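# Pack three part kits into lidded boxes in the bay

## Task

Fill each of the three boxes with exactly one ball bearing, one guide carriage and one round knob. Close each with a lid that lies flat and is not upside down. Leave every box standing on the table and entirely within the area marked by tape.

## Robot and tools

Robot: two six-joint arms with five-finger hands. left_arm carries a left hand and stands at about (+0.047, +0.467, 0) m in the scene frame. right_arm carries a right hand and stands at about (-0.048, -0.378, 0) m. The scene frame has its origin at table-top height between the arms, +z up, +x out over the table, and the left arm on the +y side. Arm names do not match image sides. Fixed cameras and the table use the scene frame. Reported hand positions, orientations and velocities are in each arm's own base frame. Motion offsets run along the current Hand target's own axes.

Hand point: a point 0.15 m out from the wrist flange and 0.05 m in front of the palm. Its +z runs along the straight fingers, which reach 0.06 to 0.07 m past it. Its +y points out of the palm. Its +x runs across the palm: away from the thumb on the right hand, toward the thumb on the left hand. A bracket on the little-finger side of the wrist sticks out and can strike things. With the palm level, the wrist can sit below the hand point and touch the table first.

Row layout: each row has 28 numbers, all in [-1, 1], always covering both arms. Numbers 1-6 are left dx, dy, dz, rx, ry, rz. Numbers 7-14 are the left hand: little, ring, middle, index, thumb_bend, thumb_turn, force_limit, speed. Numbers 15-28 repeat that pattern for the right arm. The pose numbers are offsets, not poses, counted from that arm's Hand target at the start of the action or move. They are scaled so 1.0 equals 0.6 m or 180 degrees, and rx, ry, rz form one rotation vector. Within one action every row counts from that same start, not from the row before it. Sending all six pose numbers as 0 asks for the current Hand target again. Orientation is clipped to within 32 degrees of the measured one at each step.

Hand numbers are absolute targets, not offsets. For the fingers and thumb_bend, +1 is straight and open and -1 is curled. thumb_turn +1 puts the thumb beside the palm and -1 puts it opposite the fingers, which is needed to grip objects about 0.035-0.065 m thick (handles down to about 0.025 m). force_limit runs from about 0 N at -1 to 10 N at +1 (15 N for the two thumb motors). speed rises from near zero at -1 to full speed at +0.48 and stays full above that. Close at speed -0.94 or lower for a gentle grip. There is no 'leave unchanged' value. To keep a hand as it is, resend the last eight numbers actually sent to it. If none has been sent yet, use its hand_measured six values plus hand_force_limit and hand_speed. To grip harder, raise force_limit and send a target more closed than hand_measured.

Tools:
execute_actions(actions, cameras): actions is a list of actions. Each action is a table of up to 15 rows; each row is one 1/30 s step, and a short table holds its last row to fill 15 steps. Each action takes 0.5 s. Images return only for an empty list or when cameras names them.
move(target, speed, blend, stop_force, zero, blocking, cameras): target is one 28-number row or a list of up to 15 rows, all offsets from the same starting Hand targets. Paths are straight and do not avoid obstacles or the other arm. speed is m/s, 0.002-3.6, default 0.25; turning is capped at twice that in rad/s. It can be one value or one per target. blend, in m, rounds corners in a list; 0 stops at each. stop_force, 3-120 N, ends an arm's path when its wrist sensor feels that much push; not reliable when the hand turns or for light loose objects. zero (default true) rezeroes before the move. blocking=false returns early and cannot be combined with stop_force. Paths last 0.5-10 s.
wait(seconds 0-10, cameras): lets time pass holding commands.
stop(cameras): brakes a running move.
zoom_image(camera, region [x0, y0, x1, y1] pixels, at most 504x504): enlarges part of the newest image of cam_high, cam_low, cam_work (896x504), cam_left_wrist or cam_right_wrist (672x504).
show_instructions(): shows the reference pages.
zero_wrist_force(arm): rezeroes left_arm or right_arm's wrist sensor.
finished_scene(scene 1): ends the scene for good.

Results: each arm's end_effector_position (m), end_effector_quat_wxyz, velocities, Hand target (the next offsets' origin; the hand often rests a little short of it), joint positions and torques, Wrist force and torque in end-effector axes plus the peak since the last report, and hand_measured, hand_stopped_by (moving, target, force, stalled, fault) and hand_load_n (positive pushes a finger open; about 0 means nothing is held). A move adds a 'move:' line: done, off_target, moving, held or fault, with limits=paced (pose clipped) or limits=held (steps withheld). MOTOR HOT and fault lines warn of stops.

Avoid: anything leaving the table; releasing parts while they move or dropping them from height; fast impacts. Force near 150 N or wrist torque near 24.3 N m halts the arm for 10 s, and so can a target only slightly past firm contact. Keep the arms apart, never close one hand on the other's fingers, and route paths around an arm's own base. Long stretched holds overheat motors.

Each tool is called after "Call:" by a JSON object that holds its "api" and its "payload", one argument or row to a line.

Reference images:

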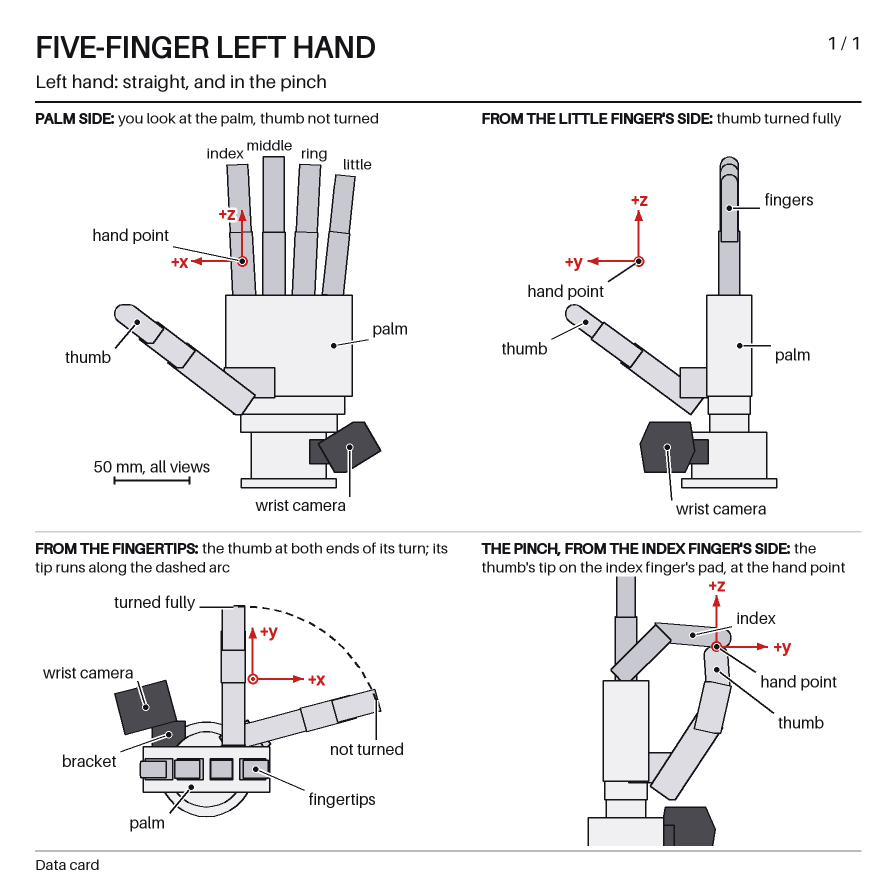

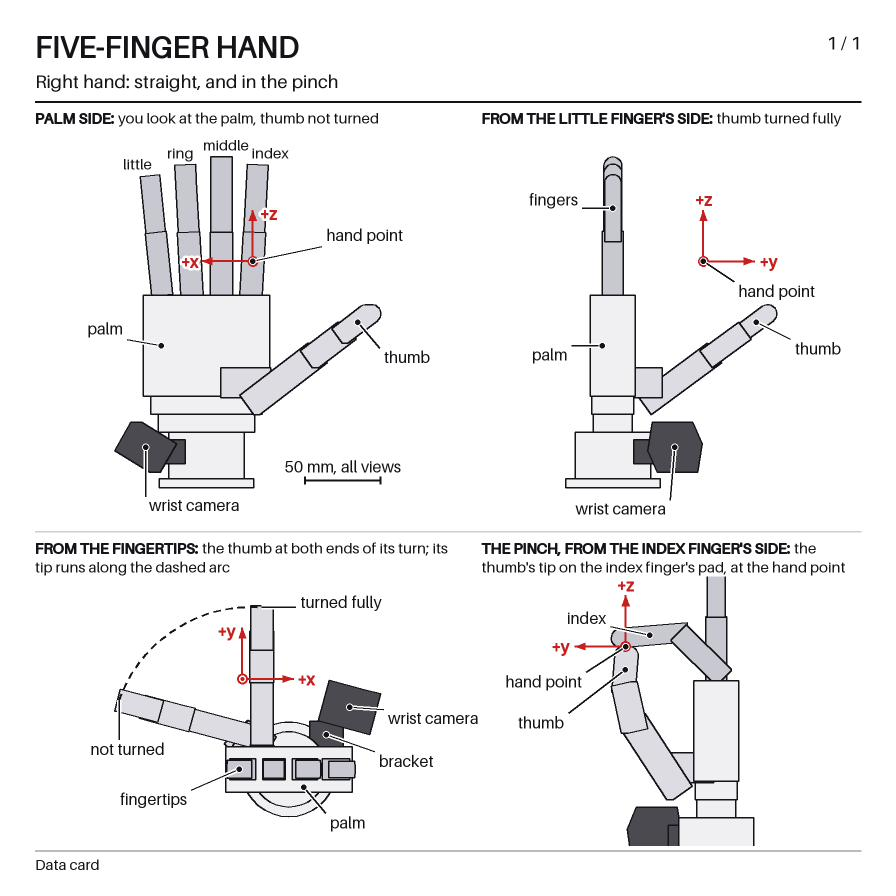

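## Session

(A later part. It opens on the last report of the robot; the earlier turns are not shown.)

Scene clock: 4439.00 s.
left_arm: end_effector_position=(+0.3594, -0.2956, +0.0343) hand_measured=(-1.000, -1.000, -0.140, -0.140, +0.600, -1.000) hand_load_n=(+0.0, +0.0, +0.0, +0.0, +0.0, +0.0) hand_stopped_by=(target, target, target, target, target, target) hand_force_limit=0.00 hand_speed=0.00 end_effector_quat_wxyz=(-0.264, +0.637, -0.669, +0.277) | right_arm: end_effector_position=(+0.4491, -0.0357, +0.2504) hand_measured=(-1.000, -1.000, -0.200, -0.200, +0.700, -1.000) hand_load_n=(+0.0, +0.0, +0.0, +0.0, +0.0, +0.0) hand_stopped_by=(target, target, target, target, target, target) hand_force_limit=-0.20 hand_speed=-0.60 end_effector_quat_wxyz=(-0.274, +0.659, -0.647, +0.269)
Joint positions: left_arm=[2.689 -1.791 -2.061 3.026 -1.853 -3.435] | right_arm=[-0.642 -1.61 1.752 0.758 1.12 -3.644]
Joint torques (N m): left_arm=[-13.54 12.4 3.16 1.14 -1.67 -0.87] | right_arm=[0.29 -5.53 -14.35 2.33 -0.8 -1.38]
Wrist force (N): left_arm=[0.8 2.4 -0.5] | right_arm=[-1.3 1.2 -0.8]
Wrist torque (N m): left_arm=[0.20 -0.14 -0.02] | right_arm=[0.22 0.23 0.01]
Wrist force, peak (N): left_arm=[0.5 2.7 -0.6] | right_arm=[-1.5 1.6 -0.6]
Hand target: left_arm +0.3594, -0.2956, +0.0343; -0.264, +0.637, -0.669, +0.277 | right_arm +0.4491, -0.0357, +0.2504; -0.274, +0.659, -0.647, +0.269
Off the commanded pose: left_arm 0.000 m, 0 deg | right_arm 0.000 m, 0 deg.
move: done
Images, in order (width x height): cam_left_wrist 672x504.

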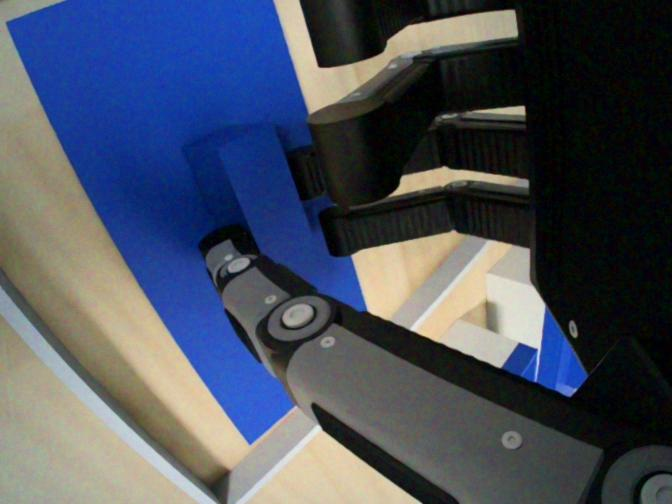

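Call:
{"api": "move", "payload": {
  "target": [
    [0,0,0,0,0,0,-1,-1,-0.6,-0.6,0.44,-1,-0.2,-0.88,0,0,0,0,0,0,-1,-1,-0.2,-0.2,0.7,-1,-0.2,-0.6],
    [0,-0.1414,-0.1414,0,0,0,-1,-1,-0.6,-0.6,0.44,-1,-0.2,-0.88,0,0,0,0,0,0,-1,-1,-0.2,-0.2,0.7,-1,-0.2,-0.6]
  ],
  "speed": [0.05,0.12],
  "cameras": ["cam_left_wrist","cam_high","cam_low"]
}}

Call:
{"api": "zoom_image", "payload": {
  "camera": "cam_high",
  "region": [370, 225, 450, 315]
}}

Call:
{"api": "zoom_image", "payload": {
  "camera": "cam_low",
  "region": [390, 200, 510, 320]
}}

Scene clock: 4452.17 s.
left_arm: end_effector_position=(+0.3593, -0.2957, +0.1542) hand_measured=(-1.000, -1.000, -0.238, -0.306, +0.544, -1.000) hand_load_n=(+0.0, +0.0, +5.5, +3.0, +8.5, +0.0) hand_stopped_by=(target, target, force, force, force, target) hand_force_limit=-0.20 hand_speed=-0.88 end_effector_quat_wxyz=(-0.264, +0.637, -0.669, +0.277) | right_arm: end_effector_position=(+0.4491, -0.0357, +0.2504) hand_measured=(-1.000, -1.000, -0.200, -0.200, +0.700, -1.000) hand_load_n=(+0.5, +0.0, +0.0, +0.0, +0.0, +0.0) hand_stopped_by=(target, target, target, target, target, target) hand_force_limit=-0.20 hand_speed=-0.60 end_effector_quat_wxyz=(-0.274, +0.659, -0.647, +0.269)
Joint positions: left_arm=[2.688 -1.632 -1.89 2.695 -1.854 -3.435] | right_arm=[-0.642 -1.61 1.752 0.758 1.12 -3.644]
Joint torques (N m): left_arm=[-5.44 36.4 29.49 -2.82 -1.56 -1.4] | right_arm=[0.07 -6.59 -14.42 2.27 -0.62 -1.43]
Wrist force (N): left_arm=[0.7 2.6 -0.1] | right_arm=[-1.2 1.3 -0.6]
Wrist torque (N m): left_arm=[0.21 -0.12 0.00] | right_arm=[0.23 0.21 0.04]
Wrist force, peak (N): left_arm=[0.5 3.6 0.6] | right_arm=[-1.5 1.4 -0.8]
Hand target: left_arm +0.3594, -0.2957, +0.1543; -0.264, +0.637, -0.669, +0.277 | right_arm +0.4491, -0.0357, +0.2504; -0.274, +0.659, -0.647, +0.269
Off the commanded pose: left_arm 0.000 m, 0 deg | right_arm 0.000 m, 0 deg.
move: done
Images, in order (width x height): cam_high 896x504, cam_low 896x504, cam_left_wrist 672x504.

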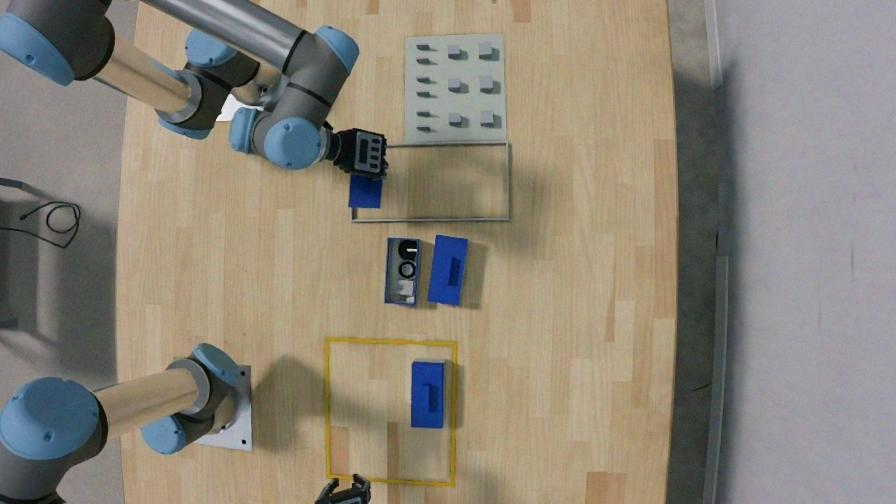

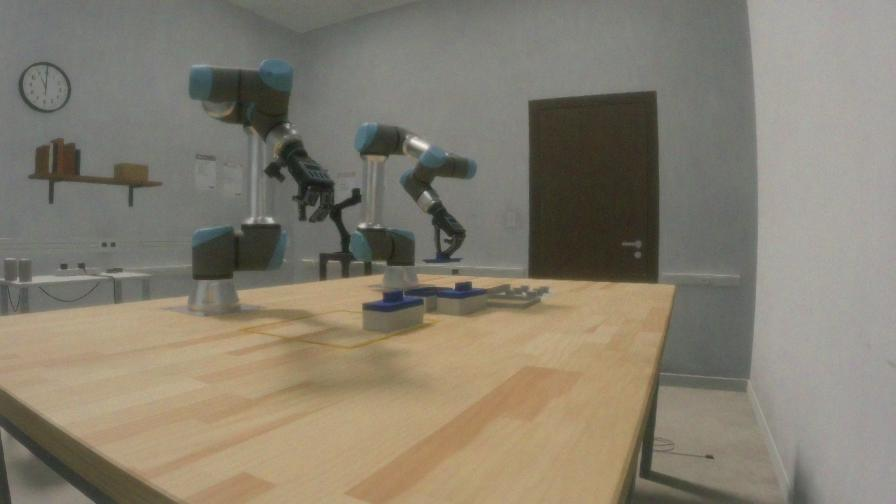

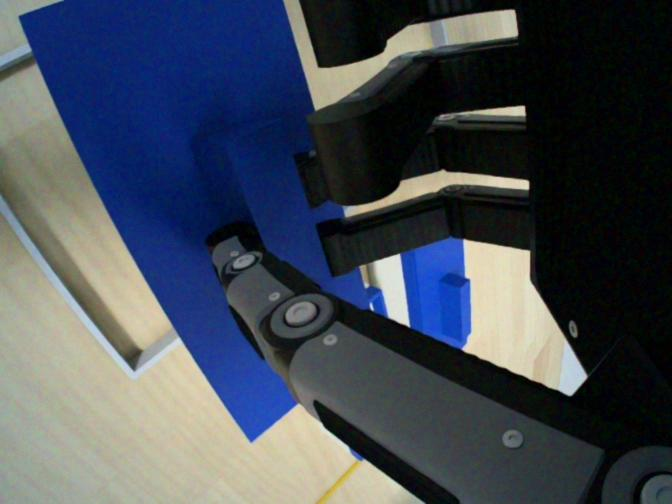

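Scaled by 5.600 from the camera's 896x504 image, which has a finer 1280x720 frame.

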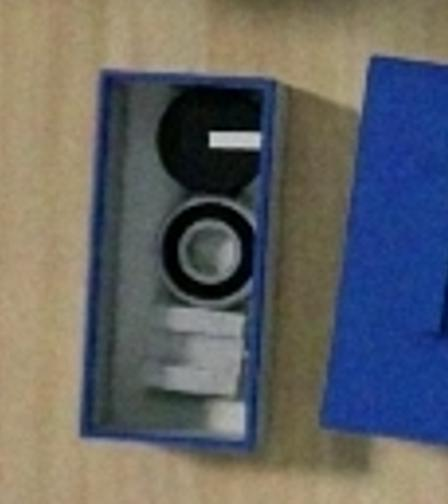

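Scaled by 4.200 from the camera's 896x504 image, which has a finer 1280x720 frame.

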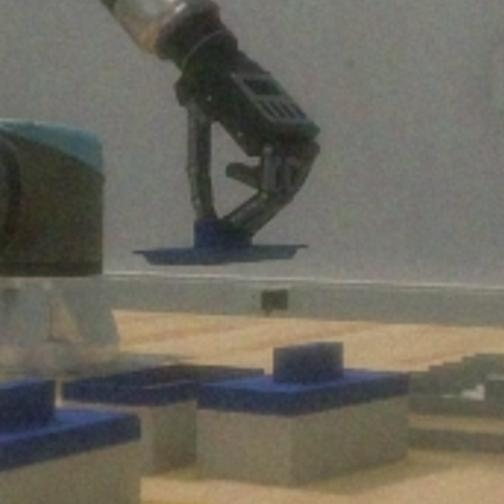

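Call:
{"api": "move", "payload": {
  "target": [
    [0.3440,-0.1007,0.0873,0,0.001,0.001,-1,-1,-0.6,-0.6,0.44,-1,-0.2,-0.88,0,0,0,0,0,0,-1,-1,-0.2,-0.2,0.7,-1,-0.2,-0.6],
    [0.3440,-0.0477,0.1403,0,0.001,0.001,-1,-1,-0.6,-0.6,0.44,-1,-0.2,-0.88,0,0,0,0,0,0,-1,-1,-0.2,-0.2,0.7,-1,-0.2,-0.6]
  ],
  "speed": [0.2,0.1],
  "blend": [0.02,0],
  "cameras": ["cam_high","cam_low","cam_work"]
}}

Call:
{"api": "zoom_image", "payload": {
  "camera": "cam_high",
  "region": [370, 225, 450, 315]
}}

Call:
{"api": "zoom_image", "payload": {
  "camera": "cam_low",
  "region": [380, 230, 480, 310]
}}

Call:
{"api": "zoom_image", "payload": {
  "camera": "cam_work",
  "region": [370, 200, 490, 300]
}}

Scene clock: 4481.47 s.
left_arm: end_effector_position=(+0.4290, -0.5057, +0.1151) hand_measured=(-1.000, -1.000, -0.238, -0.306, +0.544, -1.000) hand_load_n=(+0.0, +0.0, +5.5, +3.0, +8.0, +0.0) hand_stopped_by=(target, target, force, force, force, target) hand_force_limit=-0.20 hand_speed=-0.88 end_effector_quat_wxyz=(-0.264, +0.636, -0.670, +0.278) | right_arm: end_effector_position=(+0.4491, -0.0357, +0.2504) hand_measured=(-1.000, -1.000, -0.200, -0.200, +0.700, -1.000) hand_load_n=(+0.0, +0.0, +0.0, +0.0, +0.0, +0.0) hand_stopped_by=(target, target, target, target, target, target) hand_force_limit=-0.20 hand_speed=-0.60 end_effector_quat_wxyz=(-0.274, +0.659, -0.647, +0.269)
Joint positions: left_arm=[2.378 -2.178 -1.265 2.522 -2.051 -3.687] | right_arm=[-0.642 -1.61 1.752 0.758 1.12 -3.644]
Joint torques (N m): left_arm=[-13.78 32.53 7.72 0.88 -1.92 -1.42] | right_arm=[0.32 -6.26 -15.21 2.29 -0.62 -1.48]
Wrist force (N): left_arm=[0.5 2.6 0.1] | right_arm=[-1.5 1.1 -0.4]
Wrist torque (N m): left_arm=[0.22 -0.09 -0.03] | right_arm=[0.18 0.24 0.01]
Wrist force, peak (N): left_arm=[0.4 3.2 0.5] | right_arm=[-1.4 1.6 -0.6]
Hand target: left_arm +0.4290, -0.5057, +0.1149; -0.264, +0.636, -0.670, +0.278 | right_arm +0.4491, -0.0357, +0.2504; -0.274, +0.659, -0.647, +0.269
Off the commanded pose: left_arm 0.000 m, 0 deg | right_arm 0.000 m, 0 deg.
move: done
Images, in order (width x height): cam_high 896x504, cam_low 896x504, cam_work 896x504.

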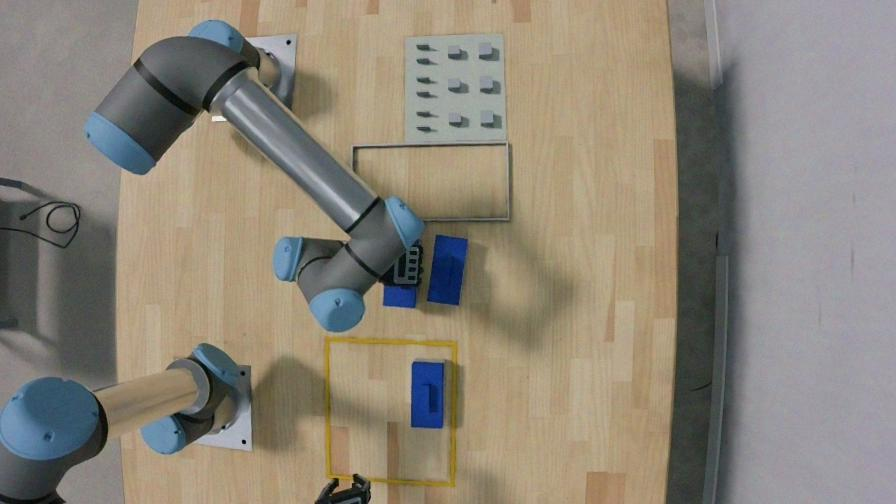

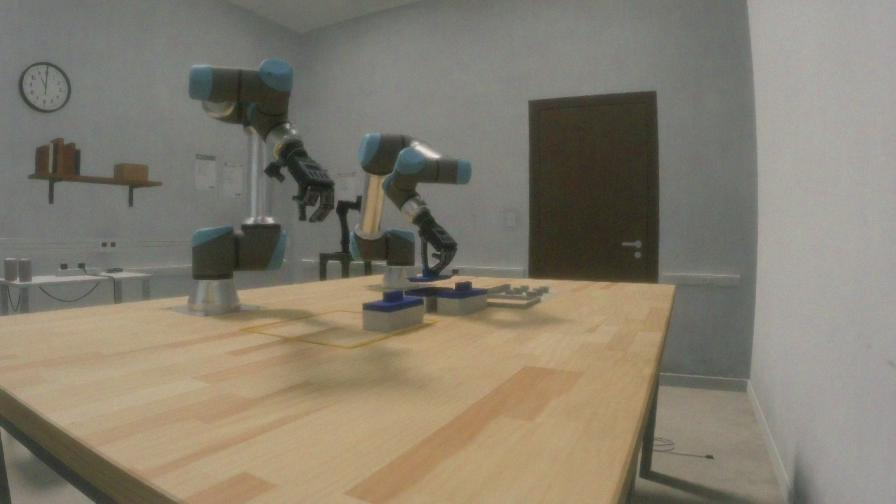

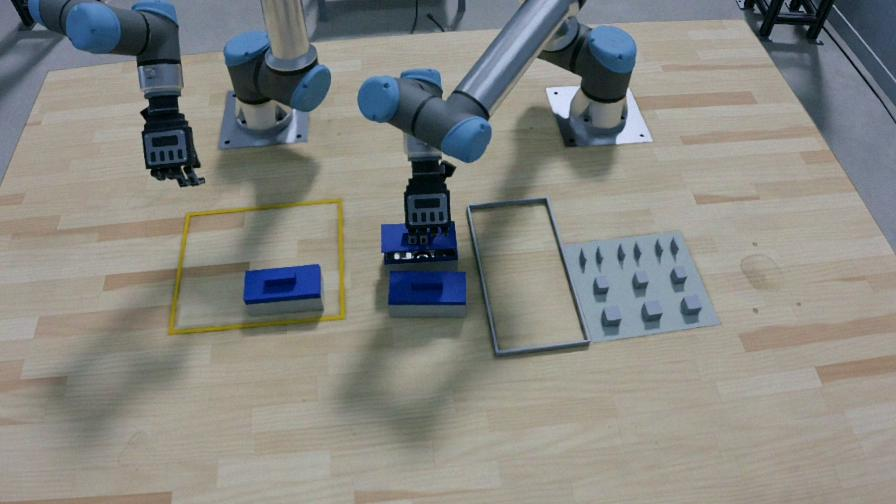

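Scaled by 5.600 from the camera's 896x504 image, which has a finer 1280x720 frame.

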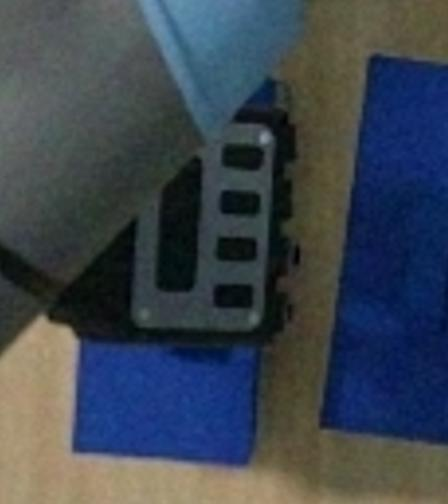

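Scaled by 5.040 from the camera's 896x504 image, which has a finer 1280x720 frame.

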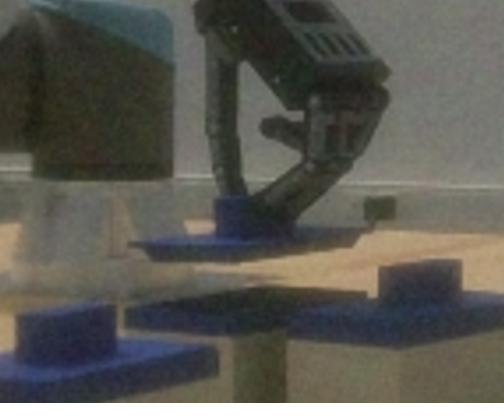

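Scaled by 4.200 from the camera's 896x504 image, which has a finer 1280x720 frame.

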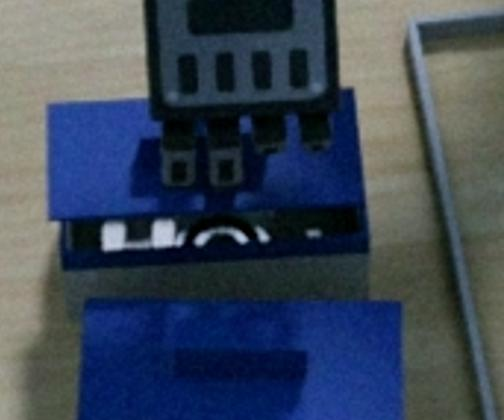

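Call:
{"api": "move", "payload": {
  "target": [-0.0036,0.0256,0.0140,0,0,0,-1,-1,-0.6,-0.6,0.44,-1,-0.2,-0.88,0,0,0,0,0,0,-1,-1,-0.2,-0.2,0.7,-1,-0.2,-0.6],
  "speed": 0.08,
  "stop_force": 4,
  "cameras": ["cam_high","cam_left_wrist","cam_low","cam_work"]
}}

Call:
{"api": "zoom_image", "payload": {
  "camera": "cam_high",
  "region": [370, 225, 450, 315]
}}

Call:
{"api": "zoom_image", "payload": {
  "camera": "cam_low",
  "region": [390, 250, 470, 310]
}}

Call:
{"api": "zoom_image", "payload": {
  "camera": "cam_work",
  "region": [370, 200, 490, 300]
}}

Scene clock: 4508.80 s.
left_arm: end_effector_position=(+0.4242, -0.5033, +0.0981) hand_measured=(-1.000, -1.000, -0.238, -0.306, +0.544, -1.000) hand_load_n=(+0.0, +0.0, +5.5, +3.0, +8.0, +0.0) hand_stopped_by=(target, target, force, force, force, target) hand_force_limit=-0.20 hand_speed=-0.88 end_effector_quat_wxyz=(-0.264, +0.636, -0.670, +0.278) | right_arm: end_effector_position=(+0.4491, -0.0357, +0.2504) hand_measured=(-1.000, -1.000, -0.200, -0.200, +0.700, -1.000) hand_load_n=(+0.0, +0.0, +0.0, +0.0, +0.0, +0.0) hand_stopped_by=(target, target, target, target, target, target) hand_force_limit=-0.20 hand_speed=-0.60 end_effector_quat_wxyz=(-0.274, +0.659, -0.647, +0.269)
Joint positions: left_arm=[2.375 -2.181 -1.307 2.565 -2.053 -3.69] | right_arm=[-0.642 -1.61 1.752 0.758 1.12 -3.644]
Joint torques (N m): left_arm=[-14.57 31.99 6.4 0.88 -2.06 -1.29] | right_arm=[0.17 -5.9 -14.73 2.24 -0.58 -1.51]
Wrist force (N): left_arm=[0.6 2.9 0.3] | right_arm=[-1.3 1.4 -0.5]
Wrist torque (N m): left_arm=[0.24 -0.08 -0.04] | right_arm=[0.24 0.22 0.03]
Wrist force, peak (N): left_arm=[0.6 3.1 0.5] | right_arm=[-1.3 1.6 -0.7]
Hand target: left_arm +0.4242, -0.5033, +0.0981; -0.264, +0.636, -0.670, +0.278 | right_arm +0.4491, -0.0357, +0.2504; -0.274, +0.659, -0.647, +0.269
Off the commanded pose: left_arm 0.000 m, 0 deg | right_arm 0.000 m, 0 deg.
move: done
Images, in order (width x height): cam_high 896x504, cam_low 896x504, cam_work 896x504, cam_left_wrist 672x504.

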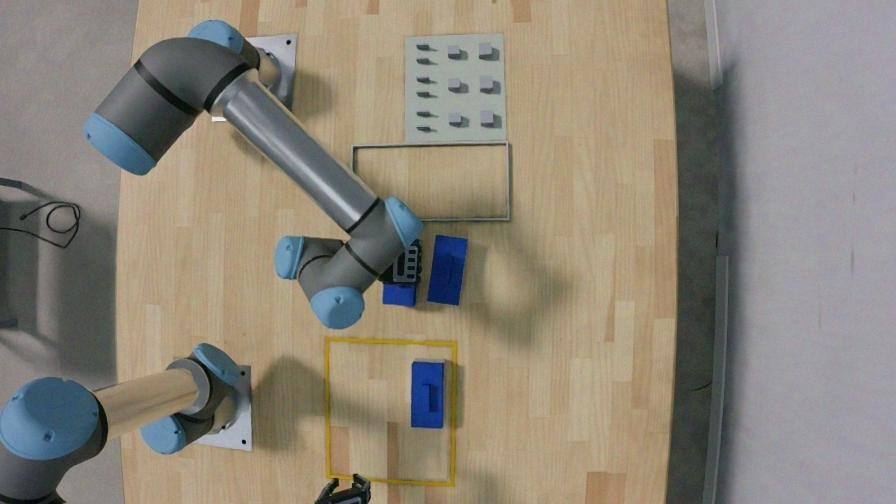

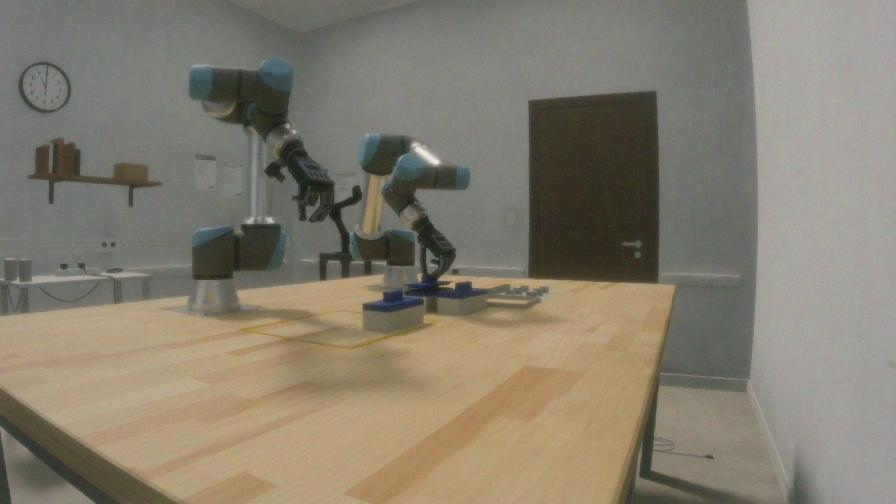

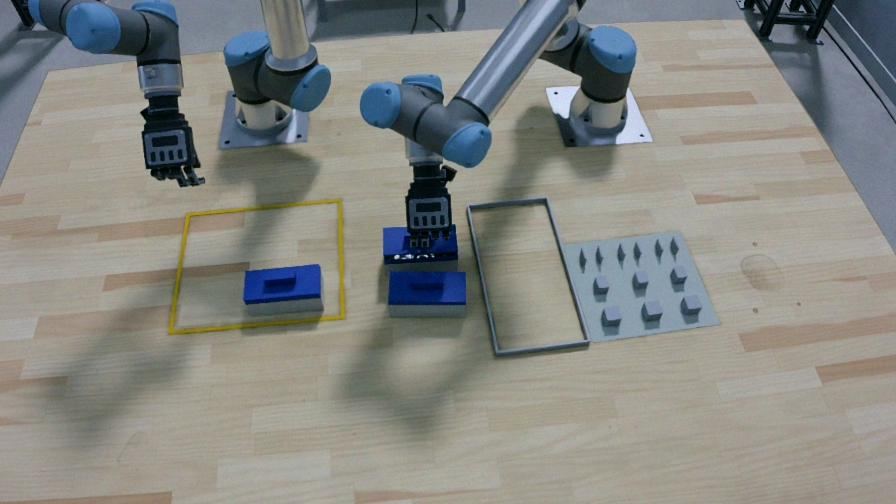

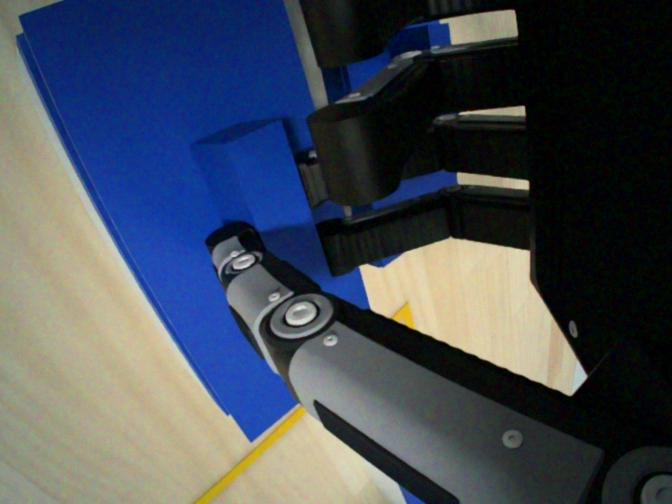

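Scaled by 5.600 from the camera's 896x504 image, which has a finer 1280x720 frame.

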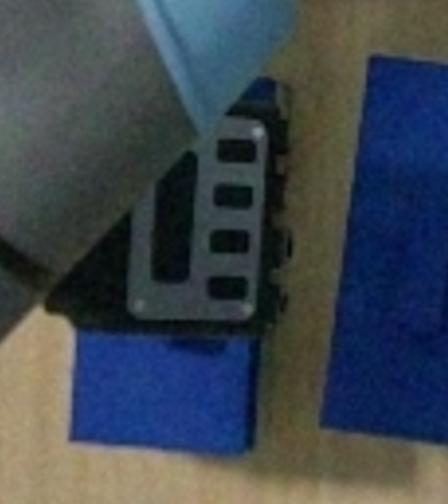

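Scaled by 6.300 from the camera's 896x504 image, which has a finer 1280x720 frame.

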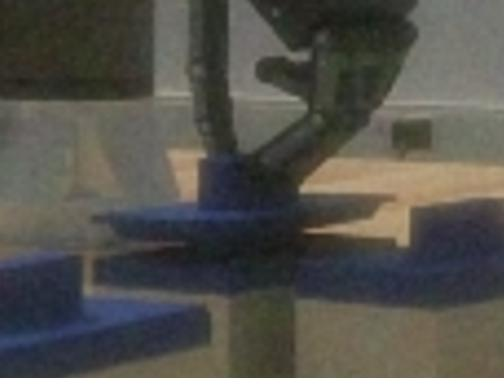

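Scaled by 4.200 from the camera's 896x504 image, which has a finer 1280x720 frame.

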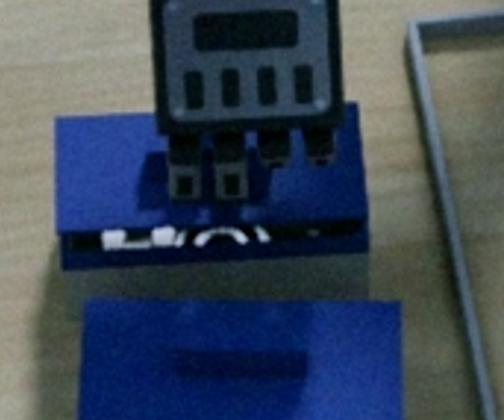

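Call:
{"api": "move", "payload": {
  "target": [0,0.0153,0.0153,0,-0.00275,-0.00275,-1,-1,-0.6,-0.6,0.44,-1,-0.2,-0.88,0,0,0,0,0,0,-1,-1,-0.2,-0.2,0.7,-1,-0.2,-0.6],
  "speed": 0.04,
  "stop_force": 3,
  "cameras": ["cam_high","cam_left_wrist","cam_low","cam_work"]
}}

Call:
{"api": "zoom_image", "payload": {
  "camera": "cam_high",
  "region": [370, 225, 450, 315]
}}

Call:
{"api": "zoom_image", "payload": {
  "camera": "cam_low",
  "region": [390, 260, 450, 310]
}}

Call:
{"api": "zoom_image", "payload": {
  "camera": "cam_work",
  "region": [370, 210, 470, 290]
}}

Call:
{"api": "zoom_image", "payload": {
  "camera": "cam_left_wrist",
  "region": [0, 0, 400, 460]
}}

Scene clock: 4532.20 s.
left_arm: end_effector_position=(+0.4243, -0.5033, +0.0851) hand_measured=(-1.000, -1.000, -0.238, -0.306, +0.544, -1.000) hand_load_n=(+0.0, +0.0, +5.5, +3.0, +8.5, +0.0) hand_stopped_by=(target, target, force, force, force, target) hand_force_limit=-0.20 hand_speed=-0.88 end_effector_quat_wxyz=(-0.265, +0.640, -0.666, +0.276) | right_arm: end_effector_position=(+0.4491, -0.0357, +0.2504) hand_measured=(-1.000, -1.000, -0.200, -0.200, +0.700, -1.000) hand_load_n=(+0.5, +0.0, +0.0, +0.0, +0.0, +0.0) hand_stopped_by=(target, target, target, target, target, target) hand_force_limit=-0.20 hand_speed=-0.60 end_effector_quat_wxyz=(-0.274, +0.659, -0.647, +0.269)
Joint positions: left_arm=[2.373 -2.196 -1.319 2.585 -2.062 -3.703] | right_arm=[-0.642 -1.61 1.752 0.758 1.12 -3.644]
Joint torques (N m): left_arm=[-14.52 33.43 6.23 0.84 -1.88 -1.67] | right_arm=[0.52 -5.85 -15.01 2.16 -0.48 -1.27]
Wrist force (N): left_arm=[0.6 2.6 0.2] | right_arm=[-1.2 1.3 -0.7]
Wrist torque (N m): left_arm=[0.22 -0.10 -0.03] | right_arm=[0.23 0.21 0.03]
Wrist force, peak (N): left_arm=[0.8 3.2 0.2] | right_arm=[-1.6 1.3 -0.8]
Hand target: left_arm +0.4243, -0.5033, +0.0851; -0.265, +0.640, -0.666, +0.276 | right_arm +0.4491, -0.0357, +0.2504; -0.274, +0.659, -0.647, +0.269
Off the commanded pose: left_arm 0.000 m, 0 deg | right_arm 0.000 m, 0 deg.
move: done
Images, in order (width x height): cam_high 896x504, cam_low 896x504, cam_work 896x504, cam_left_wrist 672x504.

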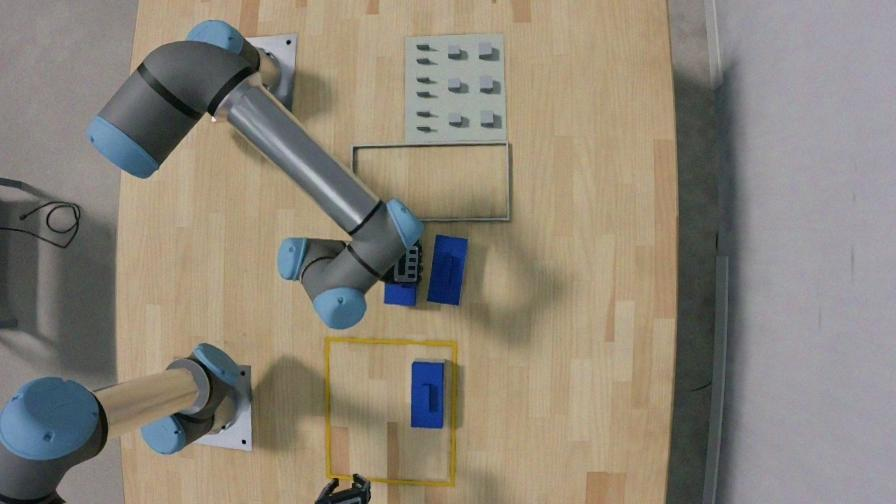

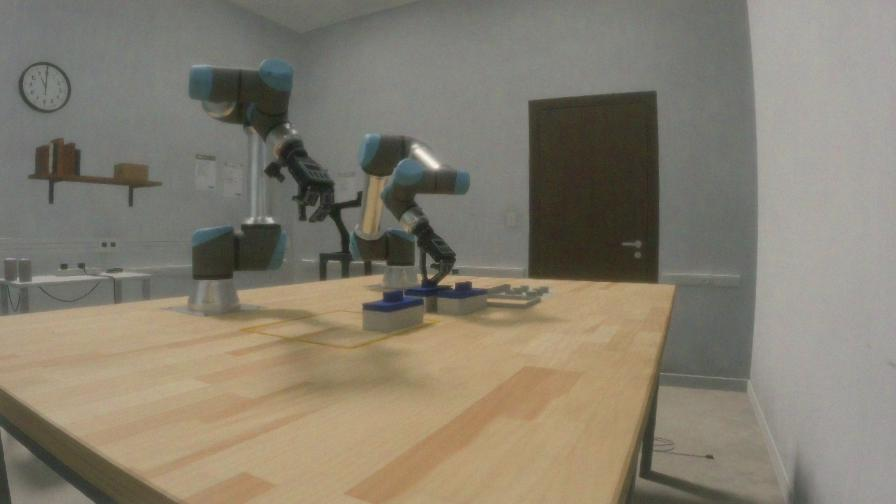

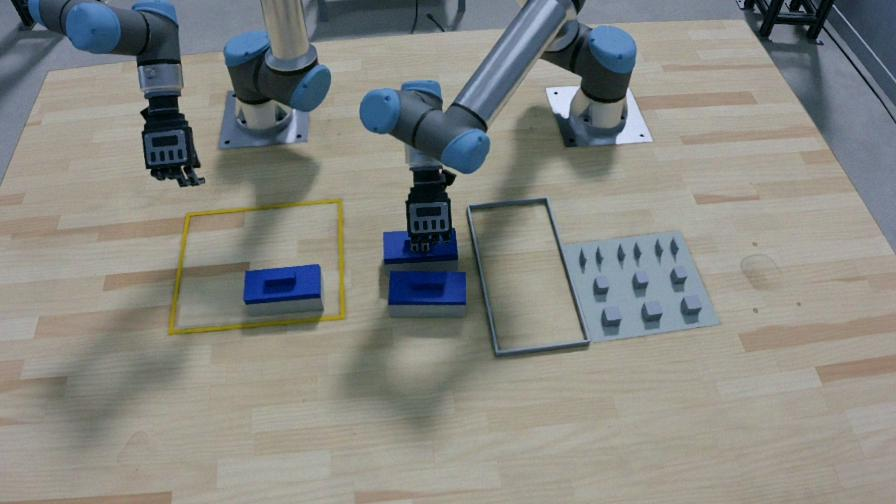

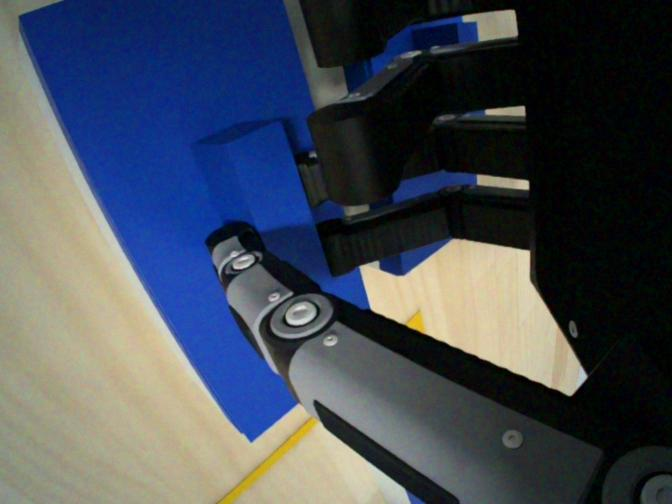

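Scaled by 5.600 from the camera's 896x504 image, which has a finer 1280x720 frame.

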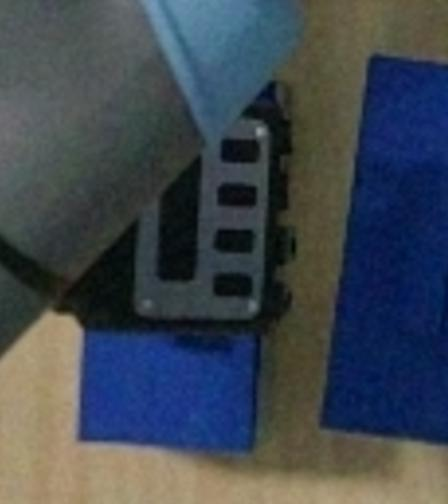

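Scaled by 8.400 from the camera's 896x504 image, which has a finer 1280x720 frame.

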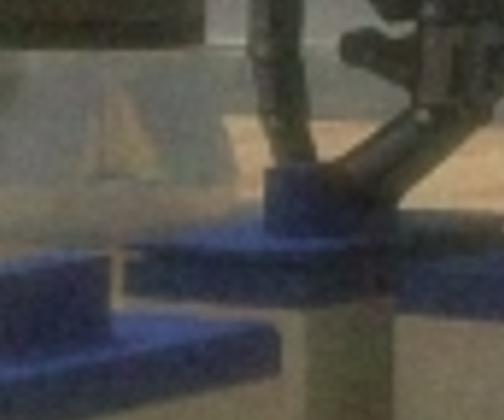

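Scaled by 5.040 from the camera's 896x504 image, which has a finer 1280x720 frame.

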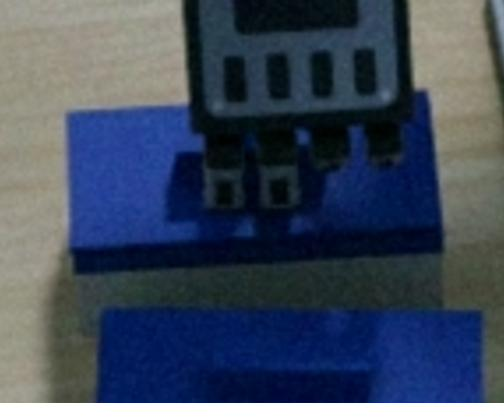

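Scaled by 1.096 from the camera's 672x504 image, which has a finer 960x720 frame.

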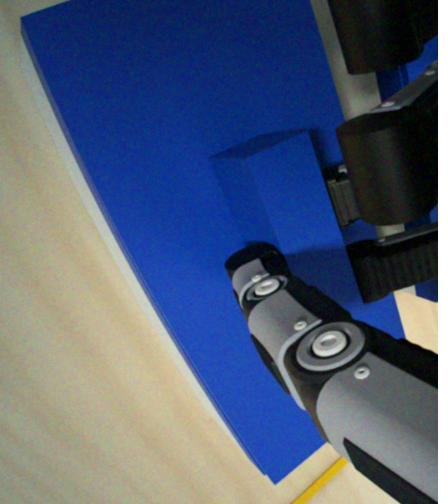

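Call:
{"api": "move", "payload": {
  "target": [
    [-0.0017,0,0,0,0,0,-1,-1,-0.6,-0.6,0.44,-1,-0.2,-0.88,0,0,0,0,0,0,-1,-1,-0.2,-0.2,0.7,-1,-0.2,-0.6],
    [-0.0017,0.0092,0.0092,0,0,0,-1,-1,-0.6,-0.6,0.44,-1,-0.2,-0.88,0,0,0,0,0,0,-1,-1,-0.2,-0.2,0.7,-1,-0.2,-0.6]
  ],
  "speed": [0.03,0.02],
  "stop_force": 3,
  "cameras": ["cam_high","cam_left_wrist","cam_low","cam_work"]
}}

Call:
{"api": "zoom_image", "payload": {
  "camera": "cam_low",
  "region": [390, 260, 450, 310]
}}

Call:
{"api": "zoom_image", "payload": {
  "camera": "cam_work",
  "region": [370, 210, 470, 290]
}}

Scene clock: 4558.90 s.
left_arm: end_effector_position=(+0.4243, -0.5023, +0.0817) hand_measured=(-1.000, -1.000, -0.238, -0.306, +0.544, -1.000) hand_load_n=(+0.0, +0.5, +4.5, +3.0, +8.0, +0.0) hand_stopped_by=(target, target, force, force, force, target) hand_force_limit=-0.20 hand_speed=-0.88 end_effector_quat_wxyz=(-0.265, +0.640, -0.666, +0.276) | right_arm: end_effector_position=(+0.4491, -0.0357, +0.2504) hand_measured=(-1.000, -1.000, -0.200, -0.200, +0.700, -1.000) hand_load_n=(+0.0, +0.0, +0.0, +0.0, +0.0, +0.0) hand_stopped_by=(target, target, target, target, target, target) hand_force_limit=-0.20 hand_speed=-0.60 end_effector_quat_wxyz=(-0.274, +0.659, -0.647, +0.269)
Joint positions: left_arm=[2.374 -2.197 -1.326 2.595 -2.061 -3.702] | right_arm=[-0.642 -1.61 1.752 0.758 1.12 -3.644]
Joint torques (N m): left_arm=[-13.76 61.36 28.75 -2.52 -0.21 0.45] | right_arm=[0.37 -6.38 -15.12 2.2 -0.58 -1.41]
Wrist force (N): left_arm=[0.7 2.8 0.3] | right_arm=[-1.4 1.3 -0.6]
Wrist torque (N m): left_arm=[0.22 -0.11 -0.19] | right_arm=[0.22 0.23 0.02]
Wrist force, peak (N): left_arm=[1.1 -10.2 -7.4] | right_arm=[-1.5 1.5 -0.6]
Hand target: left_arm +0.4243, -0.5023, +0.0817; -0.265, +0.640, -0.666, +0.276 (not the last commanded pose) | right_arm +0.4491, -0.0357, +0.2504; -0.274, +0.659, -0.647, +0.269
Off the commanded pose: left_arm 0.004 m, 0 deg | right_arm 0.000 m, 0 deg.
move: contact (left_arm); path passed 1 of 2 targets
Images, in order (width x height): cam_high 896x504, cam_low 896x504, cam_work 896x504, cam_left_wrist 672x504.

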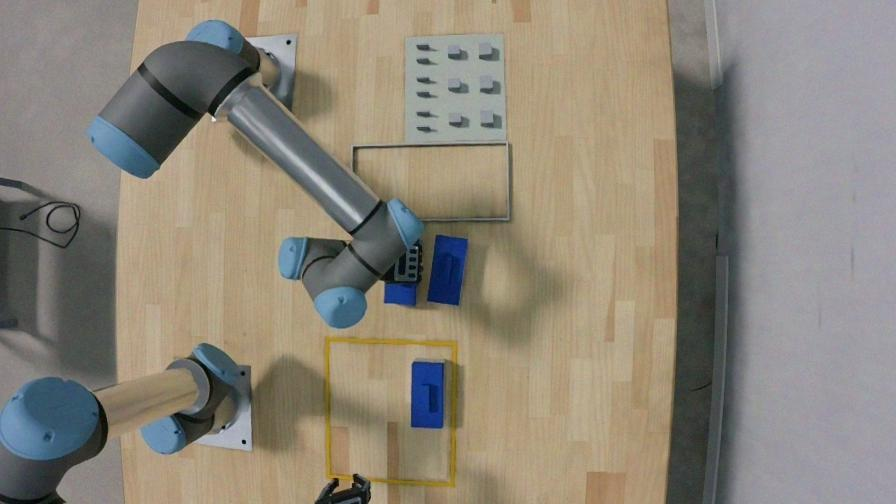

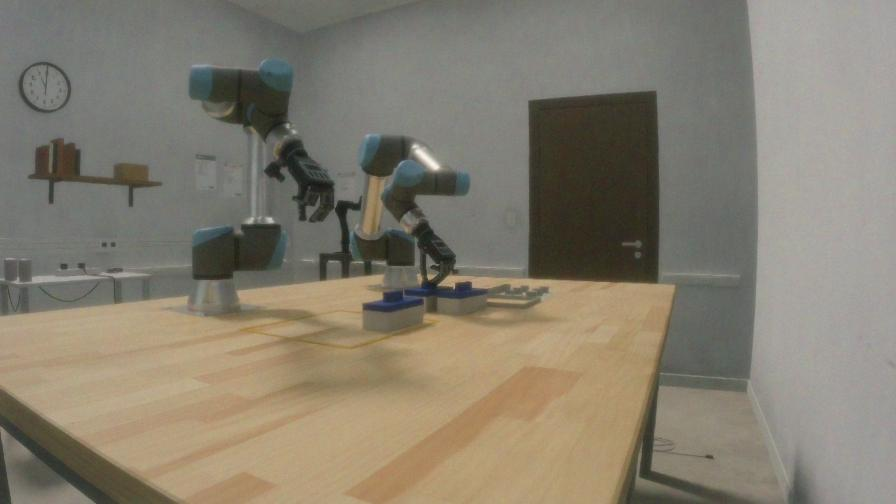

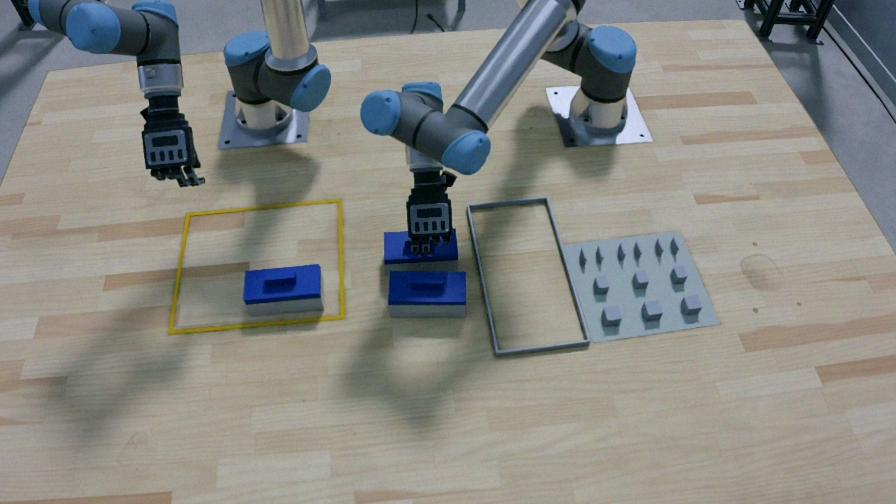

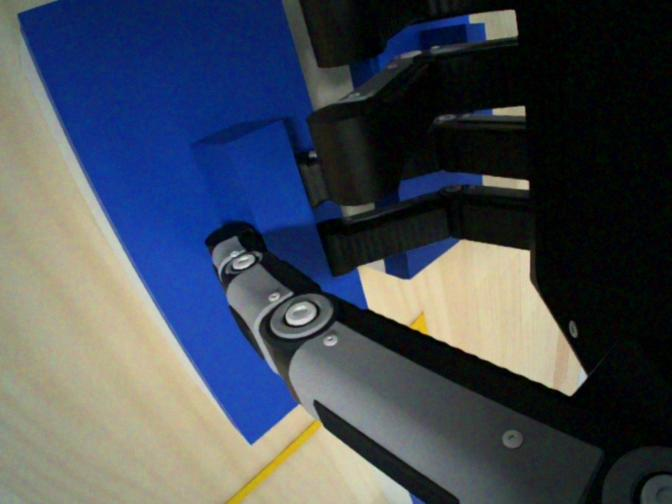

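Scaled by 8.400 from the camera's 896x504 image, which has a finer 1280x720 frame.

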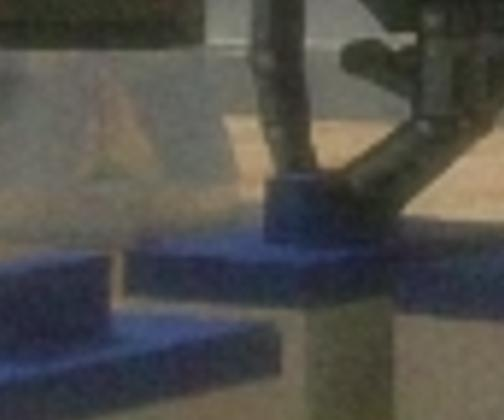

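Scaled by 5.040 from the camera's 896x504 image, which has a finer 1280x720 frame.

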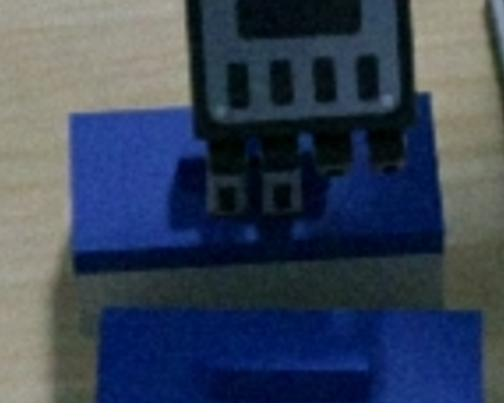

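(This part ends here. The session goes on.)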